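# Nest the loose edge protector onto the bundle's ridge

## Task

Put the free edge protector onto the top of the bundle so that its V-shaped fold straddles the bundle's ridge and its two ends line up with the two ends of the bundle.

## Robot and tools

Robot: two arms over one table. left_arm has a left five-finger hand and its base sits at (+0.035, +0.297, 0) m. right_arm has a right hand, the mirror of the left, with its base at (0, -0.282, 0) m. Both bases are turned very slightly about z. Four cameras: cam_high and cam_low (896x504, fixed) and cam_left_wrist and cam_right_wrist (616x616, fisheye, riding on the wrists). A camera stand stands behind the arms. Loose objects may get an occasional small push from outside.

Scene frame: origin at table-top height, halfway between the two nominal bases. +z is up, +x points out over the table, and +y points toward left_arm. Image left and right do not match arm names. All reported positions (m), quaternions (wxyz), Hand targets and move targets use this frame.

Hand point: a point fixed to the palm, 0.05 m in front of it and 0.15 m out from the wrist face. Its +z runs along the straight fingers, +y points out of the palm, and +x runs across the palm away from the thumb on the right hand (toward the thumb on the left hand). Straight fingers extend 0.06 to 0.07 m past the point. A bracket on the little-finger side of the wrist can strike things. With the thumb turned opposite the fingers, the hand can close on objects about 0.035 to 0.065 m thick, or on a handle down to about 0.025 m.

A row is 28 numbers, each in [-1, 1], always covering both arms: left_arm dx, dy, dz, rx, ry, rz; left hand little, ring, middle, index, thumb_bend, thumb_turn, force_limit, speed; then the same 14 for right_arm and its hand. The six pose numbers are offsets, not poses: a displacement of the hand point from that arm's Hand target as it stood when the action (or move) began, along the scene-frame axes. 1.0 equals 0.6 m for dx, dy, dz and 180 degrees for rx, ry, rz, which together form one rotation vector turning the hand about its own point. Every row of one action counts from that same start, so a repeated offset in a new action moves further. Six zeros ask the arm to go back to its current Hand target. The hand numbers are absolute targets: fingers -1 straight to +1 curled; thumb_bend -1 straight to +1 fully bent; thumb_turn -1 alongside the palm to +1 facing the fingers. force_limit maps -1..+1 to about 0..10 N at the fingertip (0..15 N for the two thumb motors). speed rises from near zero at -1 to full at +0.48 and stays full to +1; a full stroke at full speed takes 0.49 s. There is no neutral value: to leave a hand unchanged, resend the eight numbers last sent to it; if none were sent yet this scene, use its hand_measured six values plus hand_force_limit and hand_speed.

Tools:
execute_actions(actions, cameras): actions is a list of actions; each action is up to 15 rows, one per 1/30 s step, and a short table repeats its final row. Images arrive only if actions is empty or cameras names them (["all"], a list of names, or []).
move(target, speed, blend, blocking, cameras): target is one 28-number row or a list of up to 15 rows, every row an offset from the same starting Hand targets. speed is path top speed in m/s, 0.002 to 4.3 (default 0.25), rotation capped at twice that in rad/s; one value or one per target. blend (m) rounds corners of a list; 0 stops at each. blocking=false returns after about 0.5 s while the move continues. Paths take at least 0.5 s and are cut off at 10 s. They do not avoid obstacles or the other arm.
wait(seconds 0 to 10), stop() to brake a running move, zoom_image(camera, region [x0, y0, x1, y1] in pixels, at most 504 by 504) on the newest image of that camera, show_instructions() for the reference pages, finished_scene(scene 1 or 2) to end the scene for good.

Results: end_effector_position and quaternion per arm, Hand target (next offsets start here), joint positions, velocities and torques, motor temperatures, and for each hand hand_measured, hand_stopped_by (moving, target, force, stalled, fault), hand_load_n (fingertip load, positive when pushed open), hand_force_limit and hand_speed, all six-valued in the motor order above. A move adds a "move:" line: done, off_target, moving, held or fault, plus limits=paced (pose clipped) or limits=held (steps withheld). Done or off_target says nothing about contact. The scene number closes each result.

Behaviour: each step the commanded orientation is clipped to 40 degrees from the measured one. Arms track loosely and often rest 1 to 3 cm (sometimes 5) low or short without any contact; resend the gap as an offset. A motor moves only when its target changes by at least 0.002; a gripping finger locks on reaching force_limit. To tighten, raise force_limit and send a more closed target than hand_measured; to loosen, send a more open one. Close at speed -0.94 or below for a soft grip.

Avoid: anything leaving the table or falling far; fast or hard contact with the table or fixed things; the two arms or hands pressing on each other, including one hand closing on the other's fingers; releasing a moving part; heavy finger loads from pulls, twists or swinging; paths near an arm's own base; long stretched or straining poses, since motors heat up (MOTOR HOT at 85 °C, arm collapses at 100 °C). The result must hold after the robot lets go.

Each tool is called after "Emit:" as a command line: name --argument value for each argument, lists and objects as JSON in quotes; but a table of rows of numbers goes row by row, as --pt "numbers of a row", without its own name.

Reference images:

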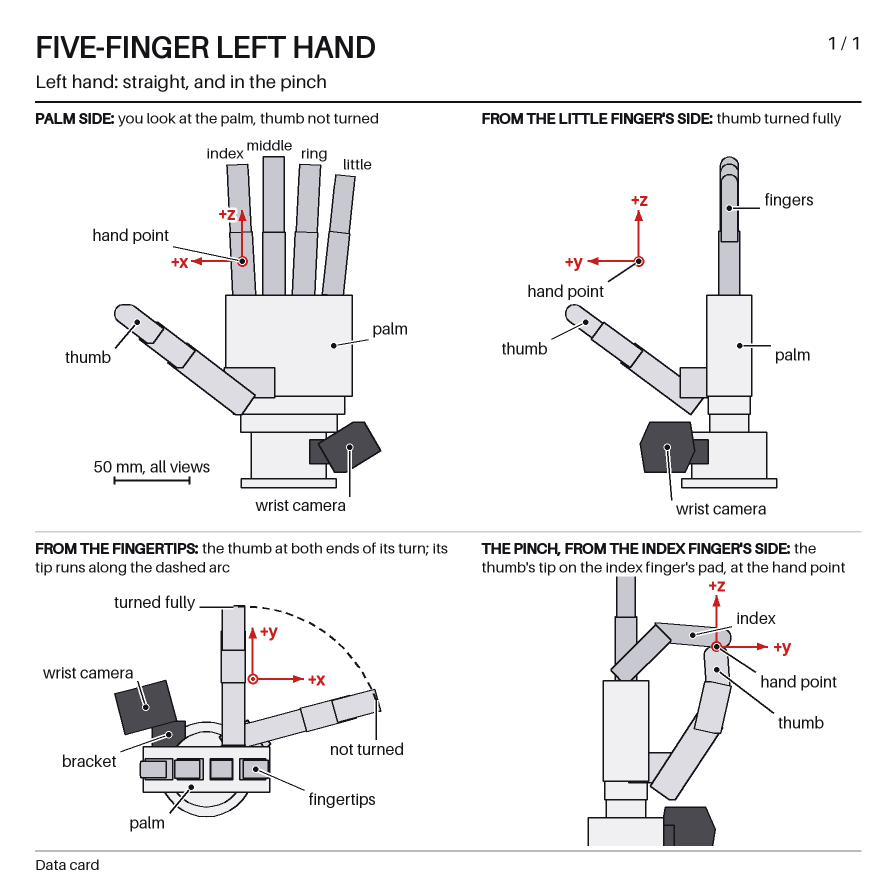

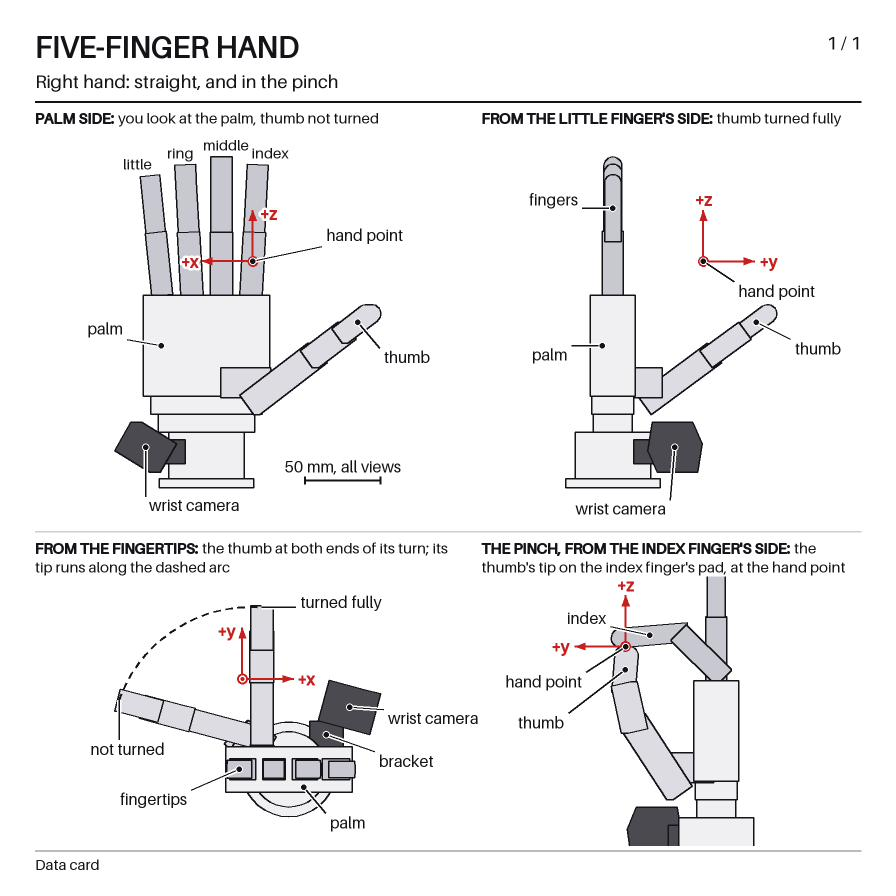

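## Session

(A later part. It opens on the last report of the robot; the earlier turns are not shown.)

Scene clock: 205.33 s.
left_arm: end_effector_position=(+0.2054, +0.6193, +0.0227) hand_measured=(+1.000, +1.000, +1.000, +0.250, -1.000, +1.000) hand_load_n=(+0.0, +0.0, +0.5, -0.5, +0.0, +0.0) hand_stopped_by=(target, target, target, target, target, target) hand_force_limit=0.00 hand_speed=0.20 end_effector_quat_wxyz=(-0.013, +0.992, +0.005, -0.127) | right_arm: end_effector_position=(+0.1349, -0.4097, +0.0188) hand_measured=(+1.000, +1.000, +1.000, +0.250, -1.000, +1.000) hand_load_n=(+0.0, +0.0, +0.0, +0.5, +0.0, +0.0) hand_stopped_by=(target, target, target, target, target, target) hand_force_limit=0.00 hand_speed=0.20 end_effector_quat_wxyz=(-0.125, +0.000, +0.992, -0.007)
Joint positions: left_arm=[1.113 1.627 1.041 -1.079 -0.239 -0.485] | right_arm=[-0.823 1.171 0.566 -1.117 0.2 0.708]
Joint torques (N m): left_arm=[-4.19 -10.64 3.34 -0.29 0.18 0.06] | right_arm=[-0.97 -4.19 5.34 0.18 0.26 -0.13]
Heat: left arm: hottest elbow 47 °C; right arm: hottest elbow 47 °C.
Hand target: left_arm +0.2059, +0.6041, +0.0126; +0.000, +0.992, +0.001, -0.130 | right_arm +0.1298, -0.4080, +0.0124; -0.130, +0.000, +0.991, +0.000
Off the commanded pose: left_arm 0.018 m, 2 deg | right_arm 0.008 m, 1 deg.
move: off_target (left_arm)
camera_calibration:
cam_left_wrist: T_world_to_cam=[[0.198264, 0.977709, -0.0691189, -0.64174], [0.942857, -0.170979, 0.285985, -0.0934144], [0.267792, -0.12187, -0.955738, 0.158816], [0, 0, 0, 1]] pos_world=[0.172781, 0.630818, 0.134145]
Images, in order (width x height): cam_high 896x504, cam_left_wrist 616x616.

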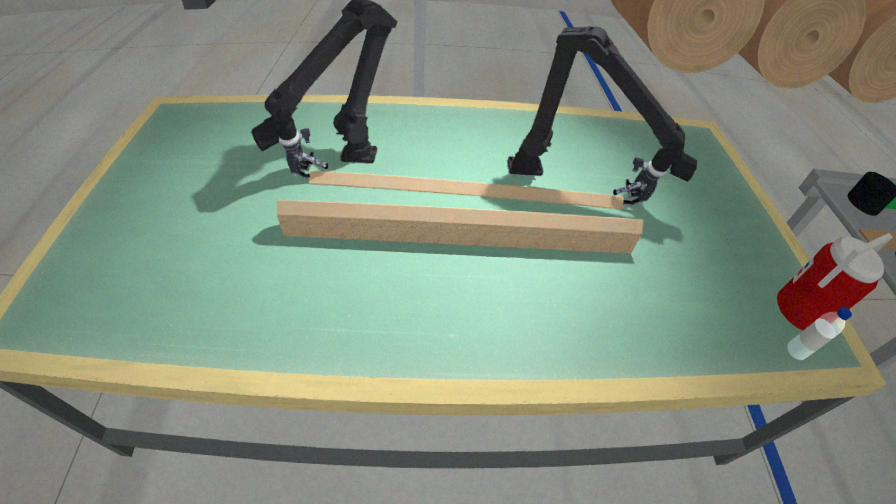

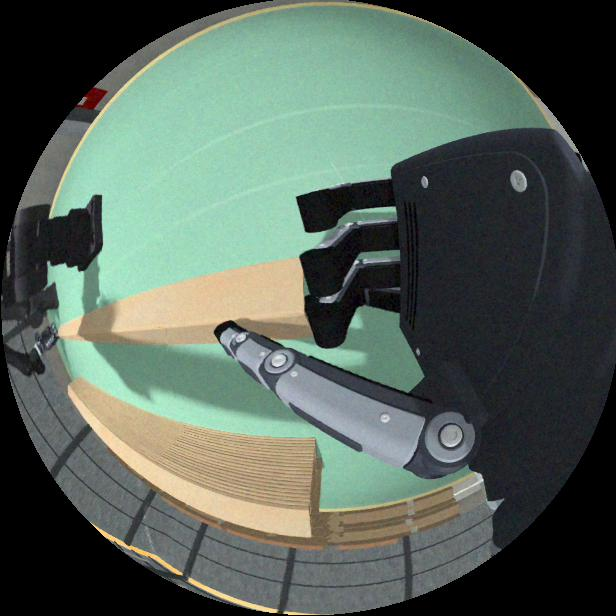

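Emit:
move --pt "0 -0.0268 0 0 0 0 1 1 1 0.25 -1 1 0 0.2 0 0 0 0 0 0 1 1 1 0.25 -1 1 0 0.2" --pt "0.0118 0.0048 0.0915 0 0 0 1 1 1 0.25 -1 1 0 0.2 0.008 -0.01 0.0917 0 0 0 1 1 1 0.25 -1 1 0 0.2" --speed 0.05 --cameras '["all"]'

Emit:
zoom_image --camera "cam_left_wrist" --region '[200, 220, 400, 360]'

Emit:
zoom_image --camera "cam_right_wrist" --region '[220, 220, 420, 360]'

Scene clock: 216.17 s.
left_arm: end_effector_position=(+0.1990, +0.5856, +0.0428) hand_measured=(+1.000, +1.000, +1.000, +0.250, -1.000, +1.000) hand_load_n=(+0.0, +0.0, +0.0, +1.0, +0.0, +0.0) hand_stopped_by=(target, target, target, target, target, target) hand_force_limit=0.00 hand_speed=0.20 end_effector_quat_wxyz=(+0.032, +0.989, -0.001, -0.147) | right_arm: end_effector_position=(+0.1235, -0.3965, +0.0498) hand_measured=(+1.000, +1.000, +1.000, +0.250, -1.000, +1.000) hand_load_n=(+0.0, +0.0, +0.0, +1.0, -0.5, +0.0) hand_stopped_by=(target, target, target, target, target, target) hand_force_limit=0.00 hand_speed=0.20 end_effector_quat_wxyz=(-0.146, -0.004, +0.989, +0.018)
Joint positions: left_arm=[1.092 1.594 1.038 -1.212 -0.231 -0.505] | right_arm=[-0.823 1.121 0.611 -1.279 0.202 0.708]
Joint torques (N m): left_arm=[-3.49 -12.86 9.32 -1.28 -0.08 0.13] | right_arm=[-0.73 -6.07 10.69 -0.96 0.19 -0.13]
Heat: left arm: hottest elbow 47 °C; right arm: hottest elbow 47 °C.
Hand target: left_arm +0.2130, +0.6069, +0.0675; +0.000, +0.992, +0.001, -0.130 | right_arm +0.1347, -0.4139, +0.0674; -0.130, +0.000, +0.991, +0.000
Off the commanded pose: left_arm 0.035 m, 4 deg | right_arm 0.027 m, 3 deg.
move: off_target (left_arm, right_arm)
camera_calibration:
cam_left_wrist: T_world_to_cam=[[0.19409, 0.966911, -0.165564, -0.594875], [0.953736, -0.14649, 0.262542, -0.114381], [0.229602, -0.208861, -0.95061, 0.234], [0, 0, 0, 1]] pos_world=[0.170822, 0.60731, 0.153983]
cam_right_wrist: T_world_to_cam=[[-0.302498, 0.943089, 0.138121, 0.399867], [0.922458, 0.253191, 0.291487, -0.0304331], [0.239928, 0.215585, -0.94655, 0.218134], [0, 0, 0, 1]] pos_world=[0.0966962, -0.416432, 0.160116]

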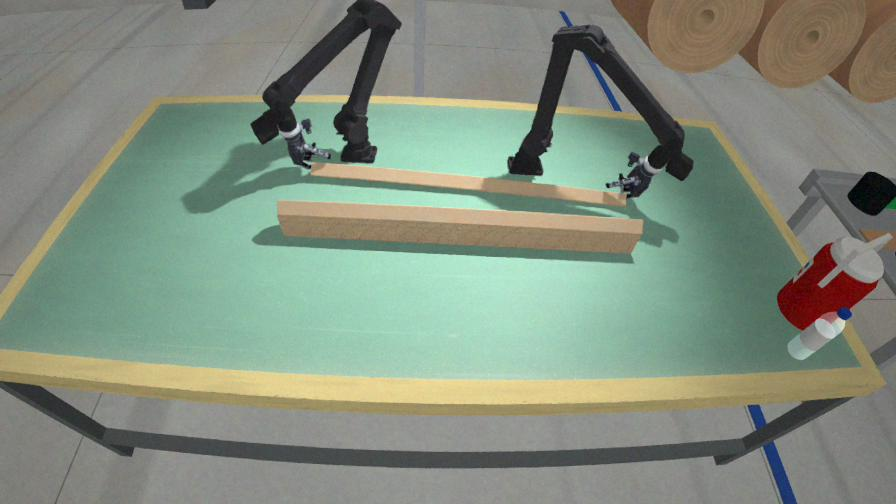

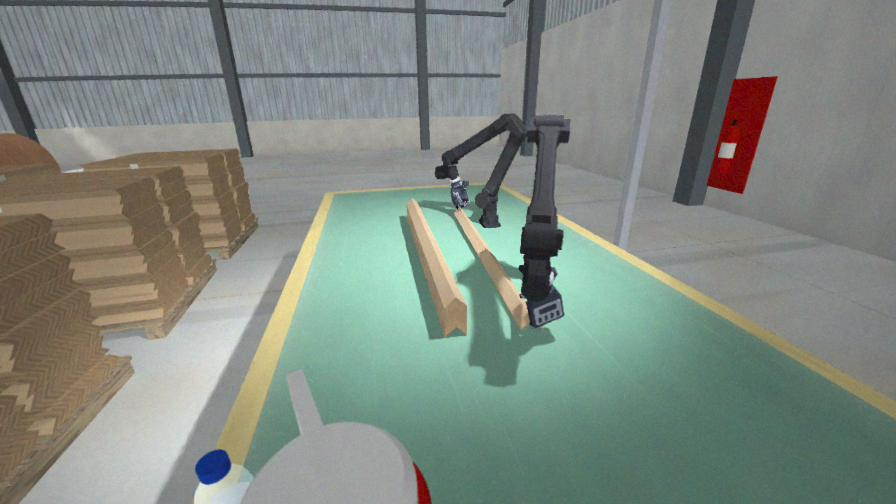

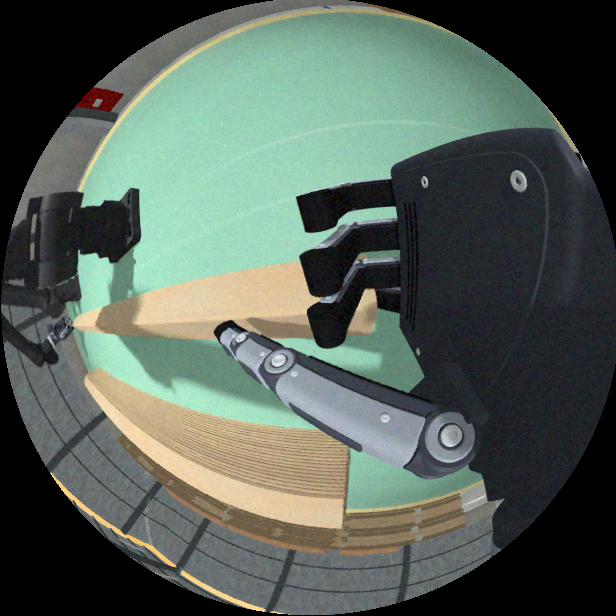

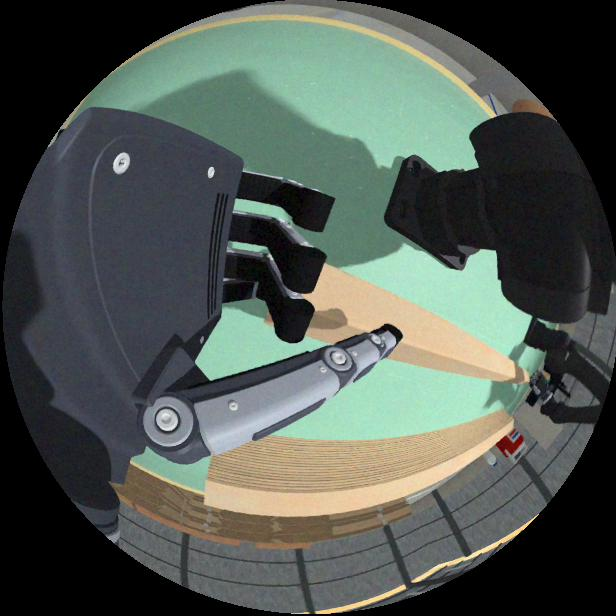

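Scaled by 2.520 from the camera's 616x616 image, which has a finer 880x880 frame.

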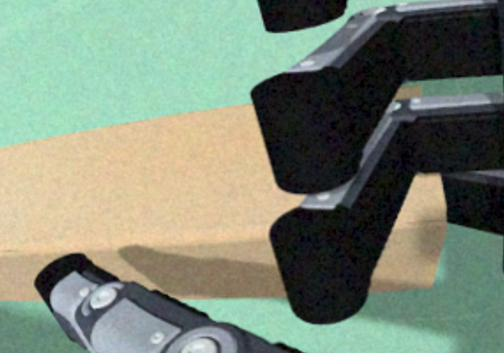

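Scaled by 2.520 from the camera's 616x616 image, which has a finer 880x880 frame.

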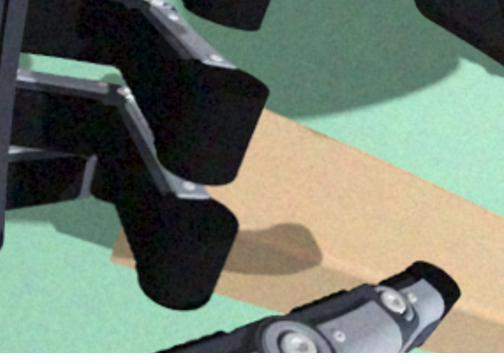

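Emit:
zoom_image --camera "cam_left_wrist" --region '[280, 420, 400, 540]'

Emit:
zoom_image --camera "cam_right_wrist" --region '[180, 400, 300, 520]'

Scaled by 4.200 from the camera's 616x616 image, which has a finer 880x880 frame.

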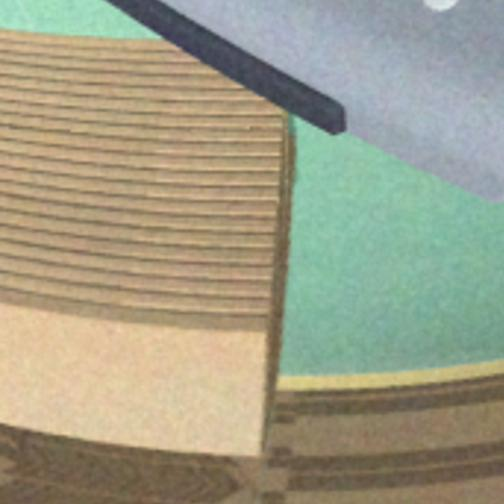

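Scaled by 4.200 from the camera's 616x616 image, which has a finer 880x880 frame.

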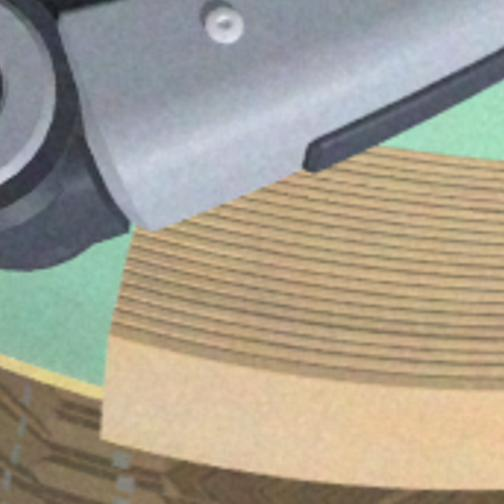

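Emit:
move --target '[0,0.005,0.2042,0,0,0,1,1,1,0.25,-1,1,0,0.2,0.0038,-0.0102,0.2043,0,0,0,1,1,1,0.25,-1,1,0,0.2]' --speed 0.07 --cameras '["cam_high","cam_left_wrist","cam_right_wrist"]'

Emit:
zoom_image --camera "cam_left_wrist" --region '[200, 220, 400, 360]'

Emit:
zoom_image --camera "cam_right_wrist" --region '[220, 220, 420, 360]'

Scene clock: 258.90 s.
left_arm: end_effector_position=(+0.2036, +0.5942, +0.1619) hand_measured=(+1.000, +1.000, +1.000, +0.250, -1.000, +1.000) hand_load_n=(+0.0, +0.0, +0.0, +1.0, +0.0, +0.0) hand_stopped_by=(target, target, target, target, target, target) hand_force_limit=0.00 hand_speed=0.20 end_effector_quat_wxyz=(+0.033, +0.989, -0.001, -0.148) | right_arm: end_effector_position=(+0.1302, -0.4066, +0.1689) hand_measured=(+1.000, +1.000, +1.000, +0.250, -1.000, +1.000) hand_load_n=(+0.0, +0.0, +0.5, +1.0, +0.0, +0.0) hand_stopped_by=(target, target, target, target, target, target) hand_force_limit=0.00 hand_speed=0.20 end_effector_quat_wxyz=(-0.147, -0.004, +0.989, +0.020)
Joint positions: left_arm=[1.092 1.497 1.263 -1.537 -0.23 -0.505] | right_arm=[-0.83 1.036 0.884 -1.64 0.202 0.701]
Joint torques (N m): left_arm=[-3.19 -12.28 10.78 -1.18 -0.13 0.17] | right_arm=[-0.97 -5.89 12.15 -0.99 0.23 -0.12]
Motor temperatures (°C): left_arm=[35 40 49 31 31 28] | right_arm=[33 37 52 30 28 28]
Heat: left arm: hottest elbow 49 °C; right arm: hottest elbow 52 °C.
Hand target: left_arm +0.2130, +0.6100, +0.1900; +0.000, +0.992, +0.001, -0.130 | right_arm +0.1369, -0.4201, +0.1900; -0.130, +0.000, +0.991, +0.000
Off the commanded pose: left_arm 0.034 m, 4 deg | right_arm 0.026 m, 3 deg.
move: off_target (left_arm, right_arm)
camera_calibration:
cam_left_wrist: T_world_to_cam=[[0.193978, 0.966616, -0.167412, -0.583774], [0.953878, -0.145992, 0.262305, -0.149003], [0.229107, -0.210572, -0.950352, 0.348953], [0, 0, 0, 1]] pos_world=[0.175422, 0.616011, 0.272981]
cam_right_wrist: T_world_to_cam=[[-0.30236, 0.942507, 0.142332, 0.394071], [0.922868, 0.252093, 0.291142, -0.0692147], [0.238522, 0.219383, -0.946033, 0.333023], [0, 0, 0, 1]] pos_world=[0.103594, -0.427025, 0.279113]
Images, in order (width x height): cam_high 896x504, cam_left_wrist 616x616, cam_right_wrist 616x616.

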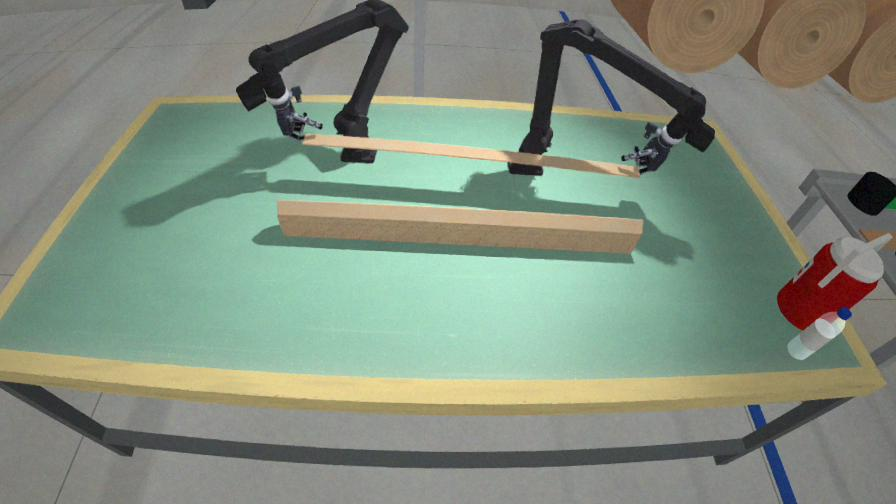

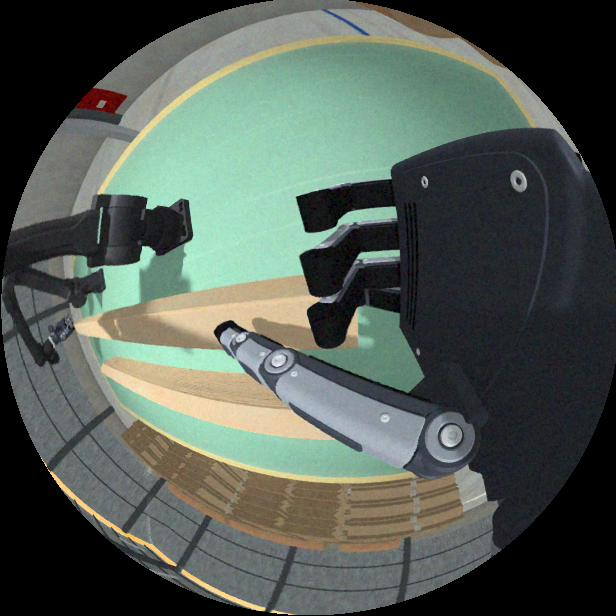

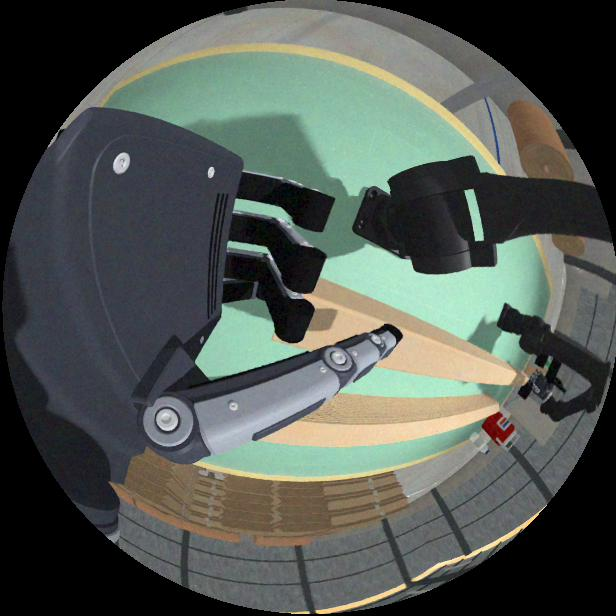

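Scaled by 2.520 from the camera's 616x616 image, which has a finer 880x880 frame.

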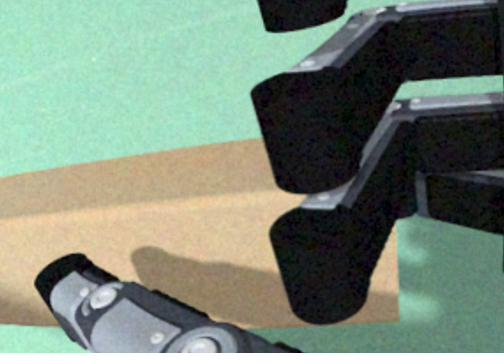

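Scaled by 2.520 from the camera's 616x616 image, which has a finer 880x880 frame.

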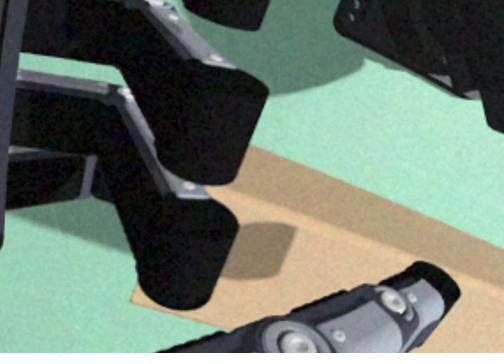

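Emit:
move --pt "0.0 0.0 0.025 0 0 0 1 1 1 0.25 -1 1 0 0.2 0.0 -0.0 0.025 0 0 0 1 1 1 0.25 -1 1 0 0.2" --pt "0.3377 -0.0683 0.02 0 0 0 1 1 1 0.25 -1 1 0 0.2 0.4262 -0.0475 0.02 0 0 0 1 1 1 0.25 -1 1 0 0.2" --speed 0.08 --blend 0.005 --cameras '["all"]'

Emit:
zoom_image --camera "cam_left_wrist" --region '[200, 220, 400, 360]'

Emit:
zoom_image --camera "cam_right_wrist" --region '[240, 210, 440, 350]'

Emit:
zoom_image --camera "cam_high" --region '[240, 150, 340, 250]'

Emit:
zoom_image --camera "cam_high" --region '[590, 160, 690, 260]'

Scene clock: 275.60 s.
left_arm: end_effector_position=(+0.4003, +0.5609, +0.1891) hand_measured=(+1.000, +1.000, +1.000, +0.250, -1.000, +1.000) hand_load_n=(+0.0, +0.5, +0.0, +1.0, +0.0, +0.0) hand_stopped_by=(target, target, target, target, target, target) hand_force_limit=0.00 hand_speed=0.20 end_effector_quat_wxyz=(+0.007, +0.990, -0.002, -0.138) | right_arm: end_effector_position=(+0.3768, -0.4453, +0.1902) hand_measured=(+1.000, +1.000, +1.000, +0.250, -1.000, +1.000) hand_load_n=(+0.0, +0.0, +0.0, +1.0, +0.0, +0.0) hand_stopped_by=(target, target, target, target, target, target) hand_force_limit=0.00 hand_speed=0.20 end_effector_quat_wxyz=(-0.141, -0.001, +0.990, +0.004)
Joint positions: left_arm=[0.706 1.717 1.613 -1.689 -0.166 -0.884] | right_arm=[-0.456 1.597 1.464 -1.689 0.129 1.076]
Joint torques (N m): left_arm=[-3.6 -12.57 10.86 -1.29 0.04 0.05] | right_arm=[0.79 -11.46 12.08 -1.2 -0.11 0.04]
Motor temperatures (°C): left_arm=[35 40 53 31 31 28] | right_arm=[33 37 57 30 28 28]
Heat: left arm: hottest elbow 53 °C; right arm: hottest elbow 57 °C.
Hand target: left_arm +0.4156, +0.5690, +0.2020; +0.000, +0.992, +0.001, -0.130 | right_arm +0.3926, -0.4485, +0.2019; -0.130, +0.000, +0.991, +0.000
Off the commanded pose: left_arm 0.022 m, 1 deg | right_arm 0.020 m, 1 deg.
joint sent to its limit (left arm) — joint 4 (wrist pitch), lower limit. The joint targets still meet the commanded pose.
joint sent to its limit (right arm) — joint 4 (wrist pitch), lower limit. The joint targets still meet the commanded pose.
move: off_target (left_arm, right_arm)
camera_calibration:
cam_left_wrist: T_world_to_cam=[[0.205686, 0.97192, -0.114298, -0.60291], [0.947006, -0.168234, 0.273636, -0.335622], [0.246723, -0.164524, -0.955018, 0.290769], [0, 0, 0, 1]] pos_world=[0.370106, 0.577356, 0.300616]
cam_right_wrist: T_world_to_cam=[[-0.301453, 0.947401, 0.107506, 0.510482], [0.919705, 0.259175, 0.29491, -0.289642], [0.251535, 0.187775, -0.949458, 0.284479], [0, 0, 0, 1]] pos_world=[0.348714, -0.461982, 0.30064]

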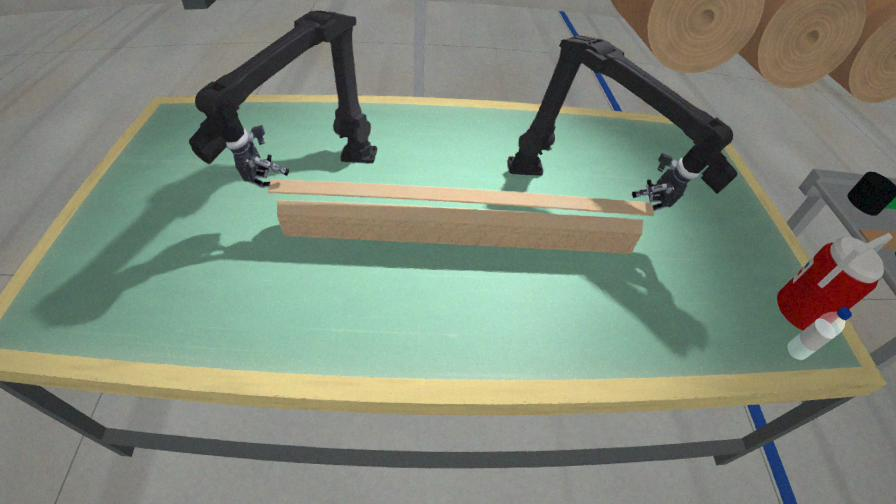

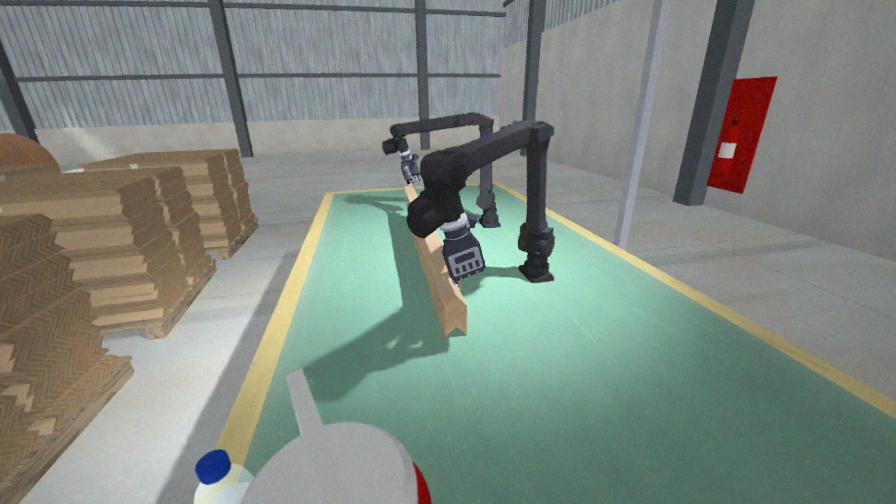

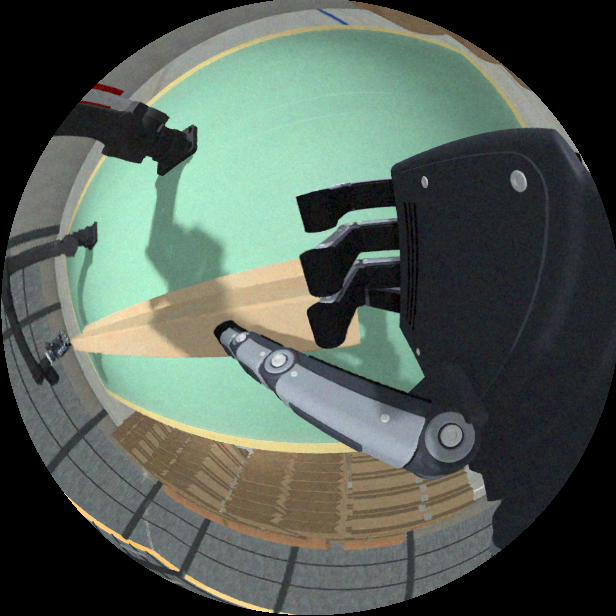

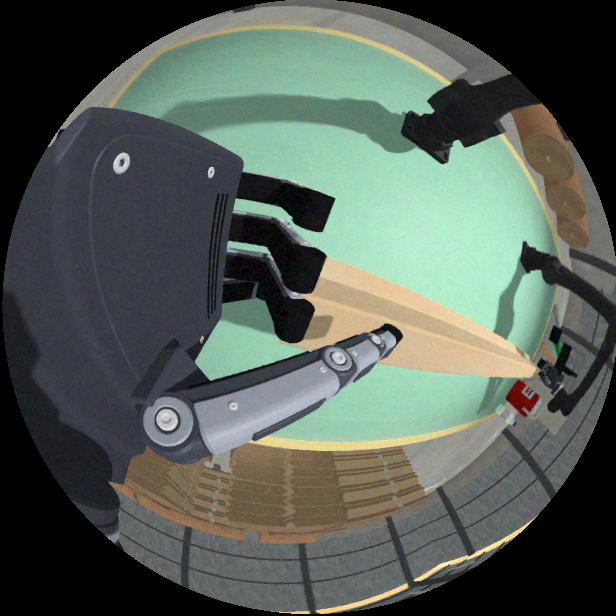

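Scaled by 2.520 from the camera's 616x616 image, which has a finer 880x880 frame.

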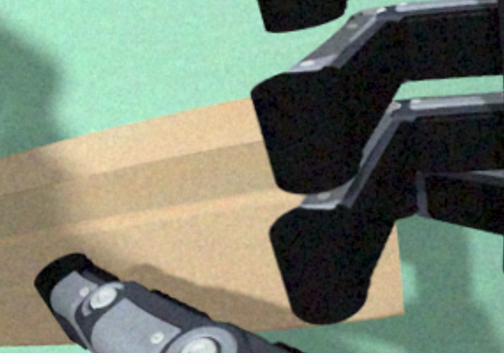

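Scaled by 2.520 from the camera's 616x616 image, which has a finer 880x880 frame.

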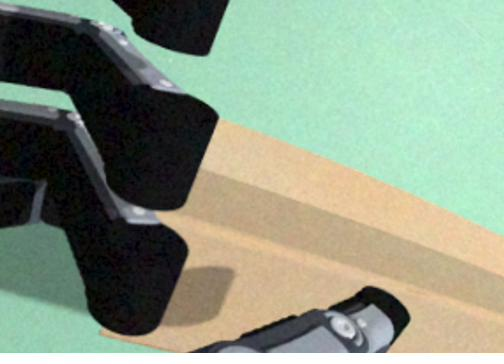

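Scaled by 5.040 from the camera's 896x504 image, which has a finer 1280x720 frame.

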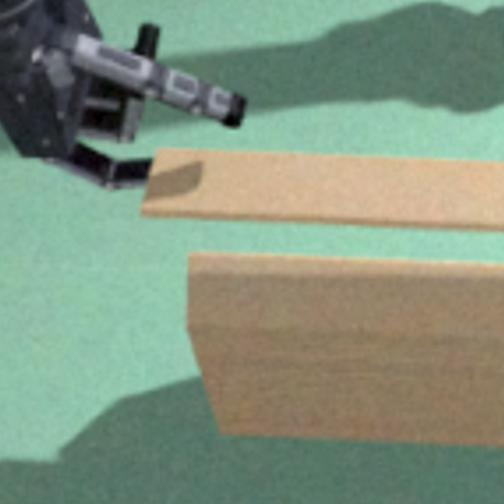

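Scaled by 5.040 from the camera's 896x504 image, which has a finer 1280x720 frame.

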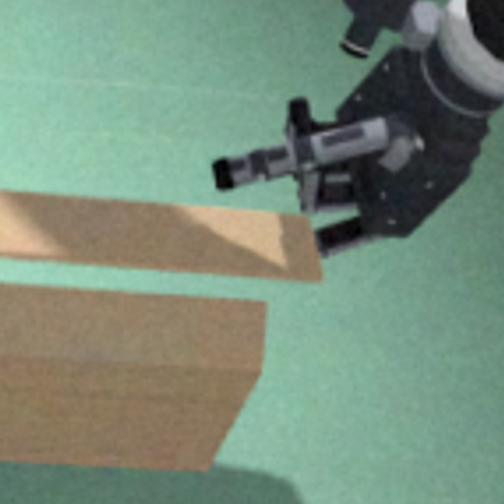

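Emit:
move --target '[-0.01,0,-0.07,0,0,0,1,1,1,0.25,-1,1,0,0.2,-0.0167,0,-0.07,0,0,0,1,1,1,0.25,-1,1,0,0.2]' --speed 0.06 --cameras '["cam_high","cam_left_wrist","cam_right_wrist"]'

Emit:
zoom_image --camera "cam_left_wrist" --region '[200, 220, 400, 360]'

Emit:
zoom_image --camera "cam_right_wrist" --region '[240, 210, 440, 350]'

Scene clock: 303.80 s.
left_arm: end_effector_position=(+0.4088, +0.5679, +0.1693) hand_measured=(+1.000, +1.000, +1.000, +0.250, -1.000, +1.000) hand_load_n=(+0.0, +0.0, +0.0, +1.0, +0.0, +0.0) hand_stopped_by=(target, target, target, target, target, target) hand_force_limit=0.00 hand_speed=0.20 end_effector_quat_wxyz=(-0.003, +0.992, -0.001, -0.125) | right_arm: end_effector_position=(+0.3831, -0.4479, +0.1695) hand_measured=(+1.000, +1.000, +1.000, +0.250, -1.000, +1.000) hand_load_n=(+0.0, +0.0, +0.0, +1.0, +0.0, +0.0) hand_stopped_by=(target, target, target, target, target, target) hand_force_limit=0.00 hand_speed=0.20 end_effector_quat_wxyz=(-0.124, +0.000, +0.992, -0.004)
Joint positions: left_arm=[0.706 1.729 1.583 -1.615 -0.165 -0.885] | right_arm=[-0.455 1.597 1.415 -1.604 0.127 1.076]
Joint torques (N m): left_arm=[-2.67 -12.86 6.06 -0.38 -0.13 0.11] | right_arm=[-0.56 -12.1 6.6 -0.01 0.05 -0.07]
Motor temperatures (°C): left_arm=[35 40 61 31 31 28] | right_arm=[33 39 55 30 28 28]
Heat: left arm: hottest elbow 61 °C; right arm: hottest elbow 55 °C.
Hand target: left_arm +0.4096, +0.5690, +0.1600; +0.000, +0.992, +0.001, -0.130 | right_arm +0.3826, -0.4486, +0.1600; -0.130, +0.000, +0.991, +0.000
Off the commanded pose: left_arm 0.009 m, 1 deg | right_arm 0.010 m, 1 deg.
move: done
camera_calibration:
cam_left_wrist: T_world_to_cam=[[0.207693, 0.974086, -0.0895519, -0.619895], [0.94003, -0.173429, 0.29371, -0.334641], [0.270568, -0.145183, -0.951691, 0.249622], [0, 0, 0, 1]] pos_world=[0.37578, 0.582036, 0.280338]
cam_right_wrist: T_world_to_cam=[[-0.304879, 0.948822, 0.0823722, 0.52334], [0.909449, 0.264363, 0.320959, -0.286787], [0.282756, 0.172767, -0.943504, 0.244055], [0, 0, 0, 1]] pos_world=[0.351365, -0.462906, 0.279205]
Images, in order (width x height): cam_high 896x504, cam_left_wrist 616x616, cam_right_wrist 616x616.

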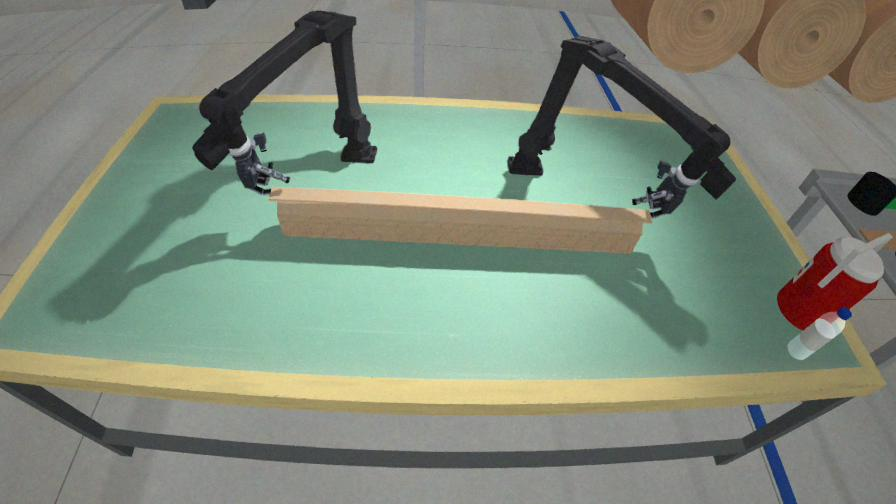

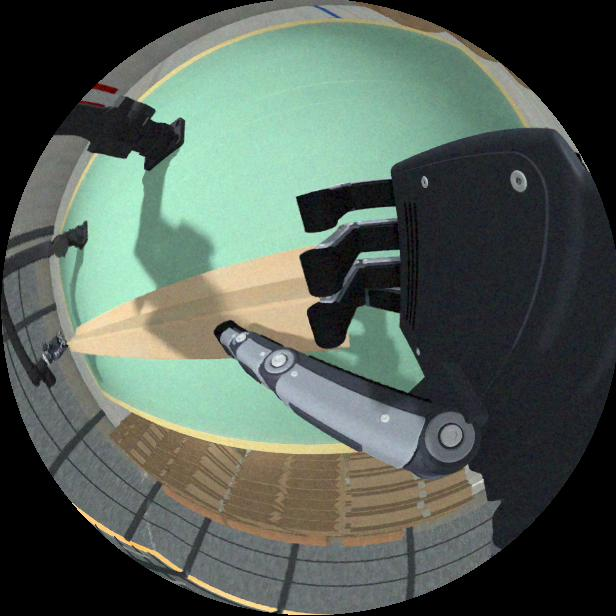

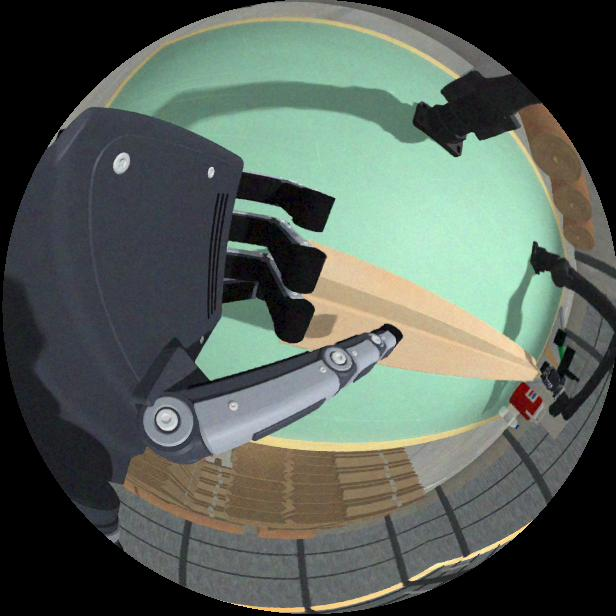

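Scaled by 2.520 from the camera's 616x616 image, which has a finer 880x880 frame.

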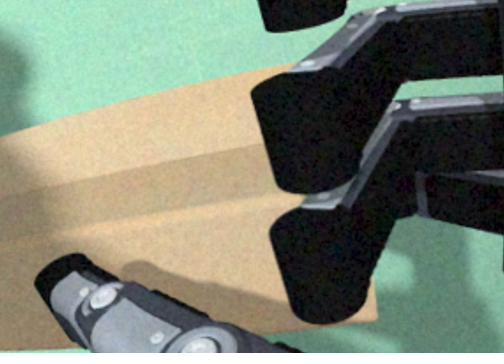

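Scaled by 2.520 from the camera's 616x616 image, which has a finer 880x880 frame.

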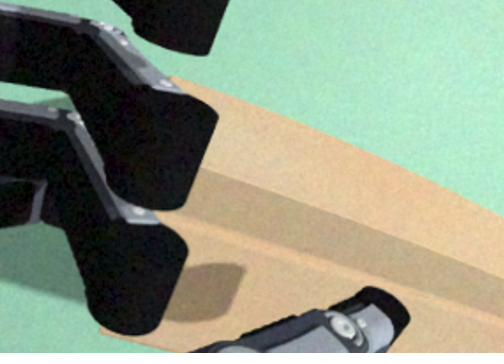

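Emit:
move --target '[-0.0235,-0.002,-0.013,0,0,0,1,1,1,0.25,-1,1,0,0.2,-0.026,0,-0.013,0,0,0,1,1,1,0.25,-1,1,0,0.2]' --speed 0.05 --cameras '["cam_high","cam_left_wrist","cam_right_wrist"]'

Emit:
zoom_image --camera "cam_left_wrist" --region '[200, 220, 400, 360]'

Emit:
zoom_image --camera "cam_right_wrist" --region '[240, 210, 440, 350]'

Scene clock: 318.63 s.
left_arm: end_effector_position=(+0.3982, +0.5663, +0.1506) hand_measured=(+1.000, +1.000, +1.000, +0.250, -1.000, +1.000) hand_load_n=(+0.0, +0.0, +0.0, +1.0, +0.0, +0.5) hand_stopped_by=(target, target, target, target, target, target) hand_force_limit=0.00 hand_speed=0.20 end_effector_quat_wxyz=(+0.003, +0.991, +0.003, -0.135) | right_arm: end_effector_position=(+0.3704, -0.4463, +0.1499) hand_measured=(+1.000, +1.000, +1.000, +0.250, -1.000, +1.000) hand_load_n=(+0.0, +0.0, +0.0, +1.0, +0.0, +0.0) hand_stopped_by=(target, target, target, target, target, target) hand_force_limit=0.00 hand_speed=0.20 end_effector_quat_wxyz=(-0.137, +0.001, +0.991, +0.002)
Joint positions: left_arm=[0.716 1.729 1.53 -1.583 -0.17 -0.883] | right_arm=[-0.465 1.597 1.358 -1.574 0.131 1.07]
Joint torques (N m): left_arm=[-2.49 -14.8 5.76 -0.38 -0.07 0.24] | right_arm=[-1.26 -13.98 6.43 -0.05 0.05 -0.15]
Motor temperatures (°C): left_arm=[35 41 56 31 31 28] | right_arm=[33 40 53 30 28 28]
Heat: left arm: hottest elbow 56 °C; right arm: hottest elbow 53 °C.
Hand target: left_arm +0.3956, +0.5677, +0.1522; +0.000, +0.992, +0.001, -0.130 | right_arm +0.3670, -0.4486, +0.1522; -0.130, +0.000, +0.991, +0.000
Off the commanded pose: left_arm 0.003 m, 1 deg | right_arm 0.005 m, 1 deg.
move: done
camera_calibration:
cam_left_wrist: T_world_to_cam=[[0.198134, 0.974616, -0.10424, -0.612152], [0.946917, -0.162858, 0.277173, -0.325732], [0.253161, -0.153624, -0.955149, 0.246611], [0, 0, 0, 1]] pos_world=[0.367297, 0.581451, 0.262023]
cam_right_wrist: T_world_to_cam=[[-0.300397, 0.948485, 0.100689, 0.514961], [0.918028, 0.258865, 0.300357, -0.272002], [0.258819, 0.182662, -0.948497, 0.242919], [0, 0, 0, 1]] pos_world=[0.341526, -0.462393, 0.260254]
Images, in order (width x height): cam_high 896x504, cam_left_wrist 616x616, cam_right_wrist 616x616.

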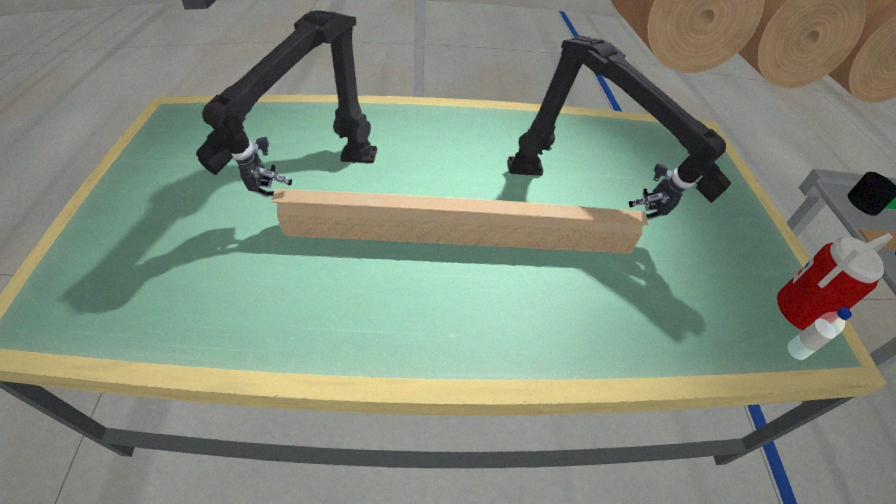

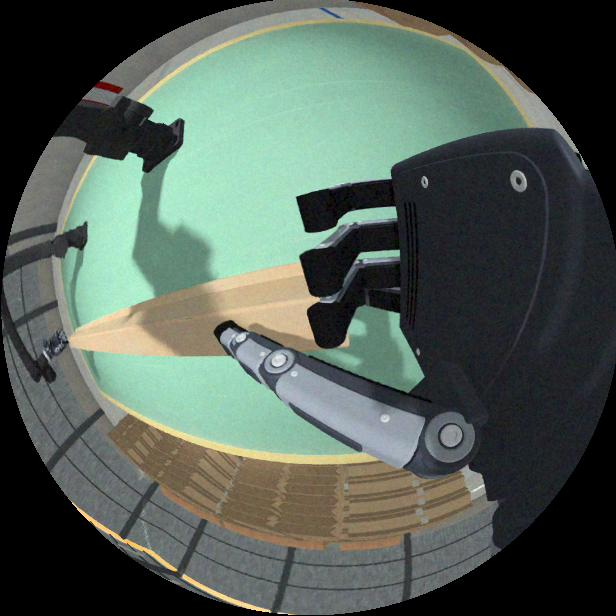

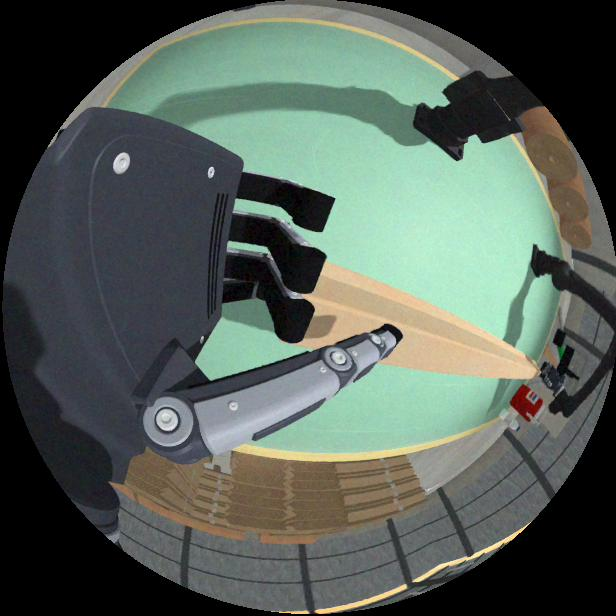

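Scaled by 2.520 from the camera's 616x616 image, which has a finer 880x880 frame.

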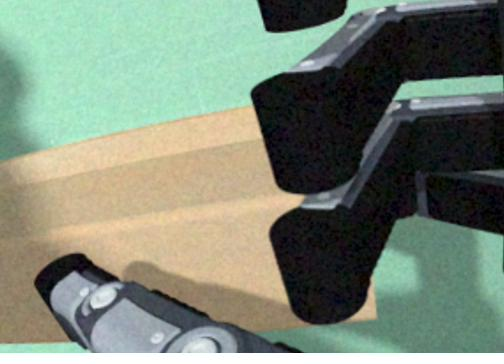

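Scaled by 2.520 from the camera's 616x616 image, which has a finer 880x880 frame.

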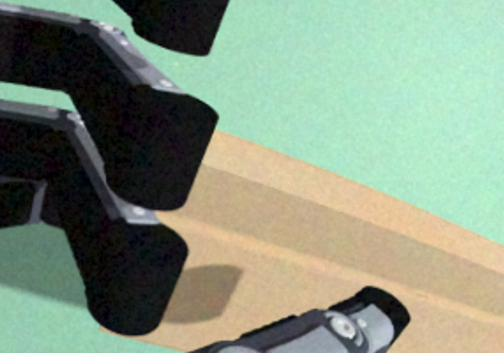

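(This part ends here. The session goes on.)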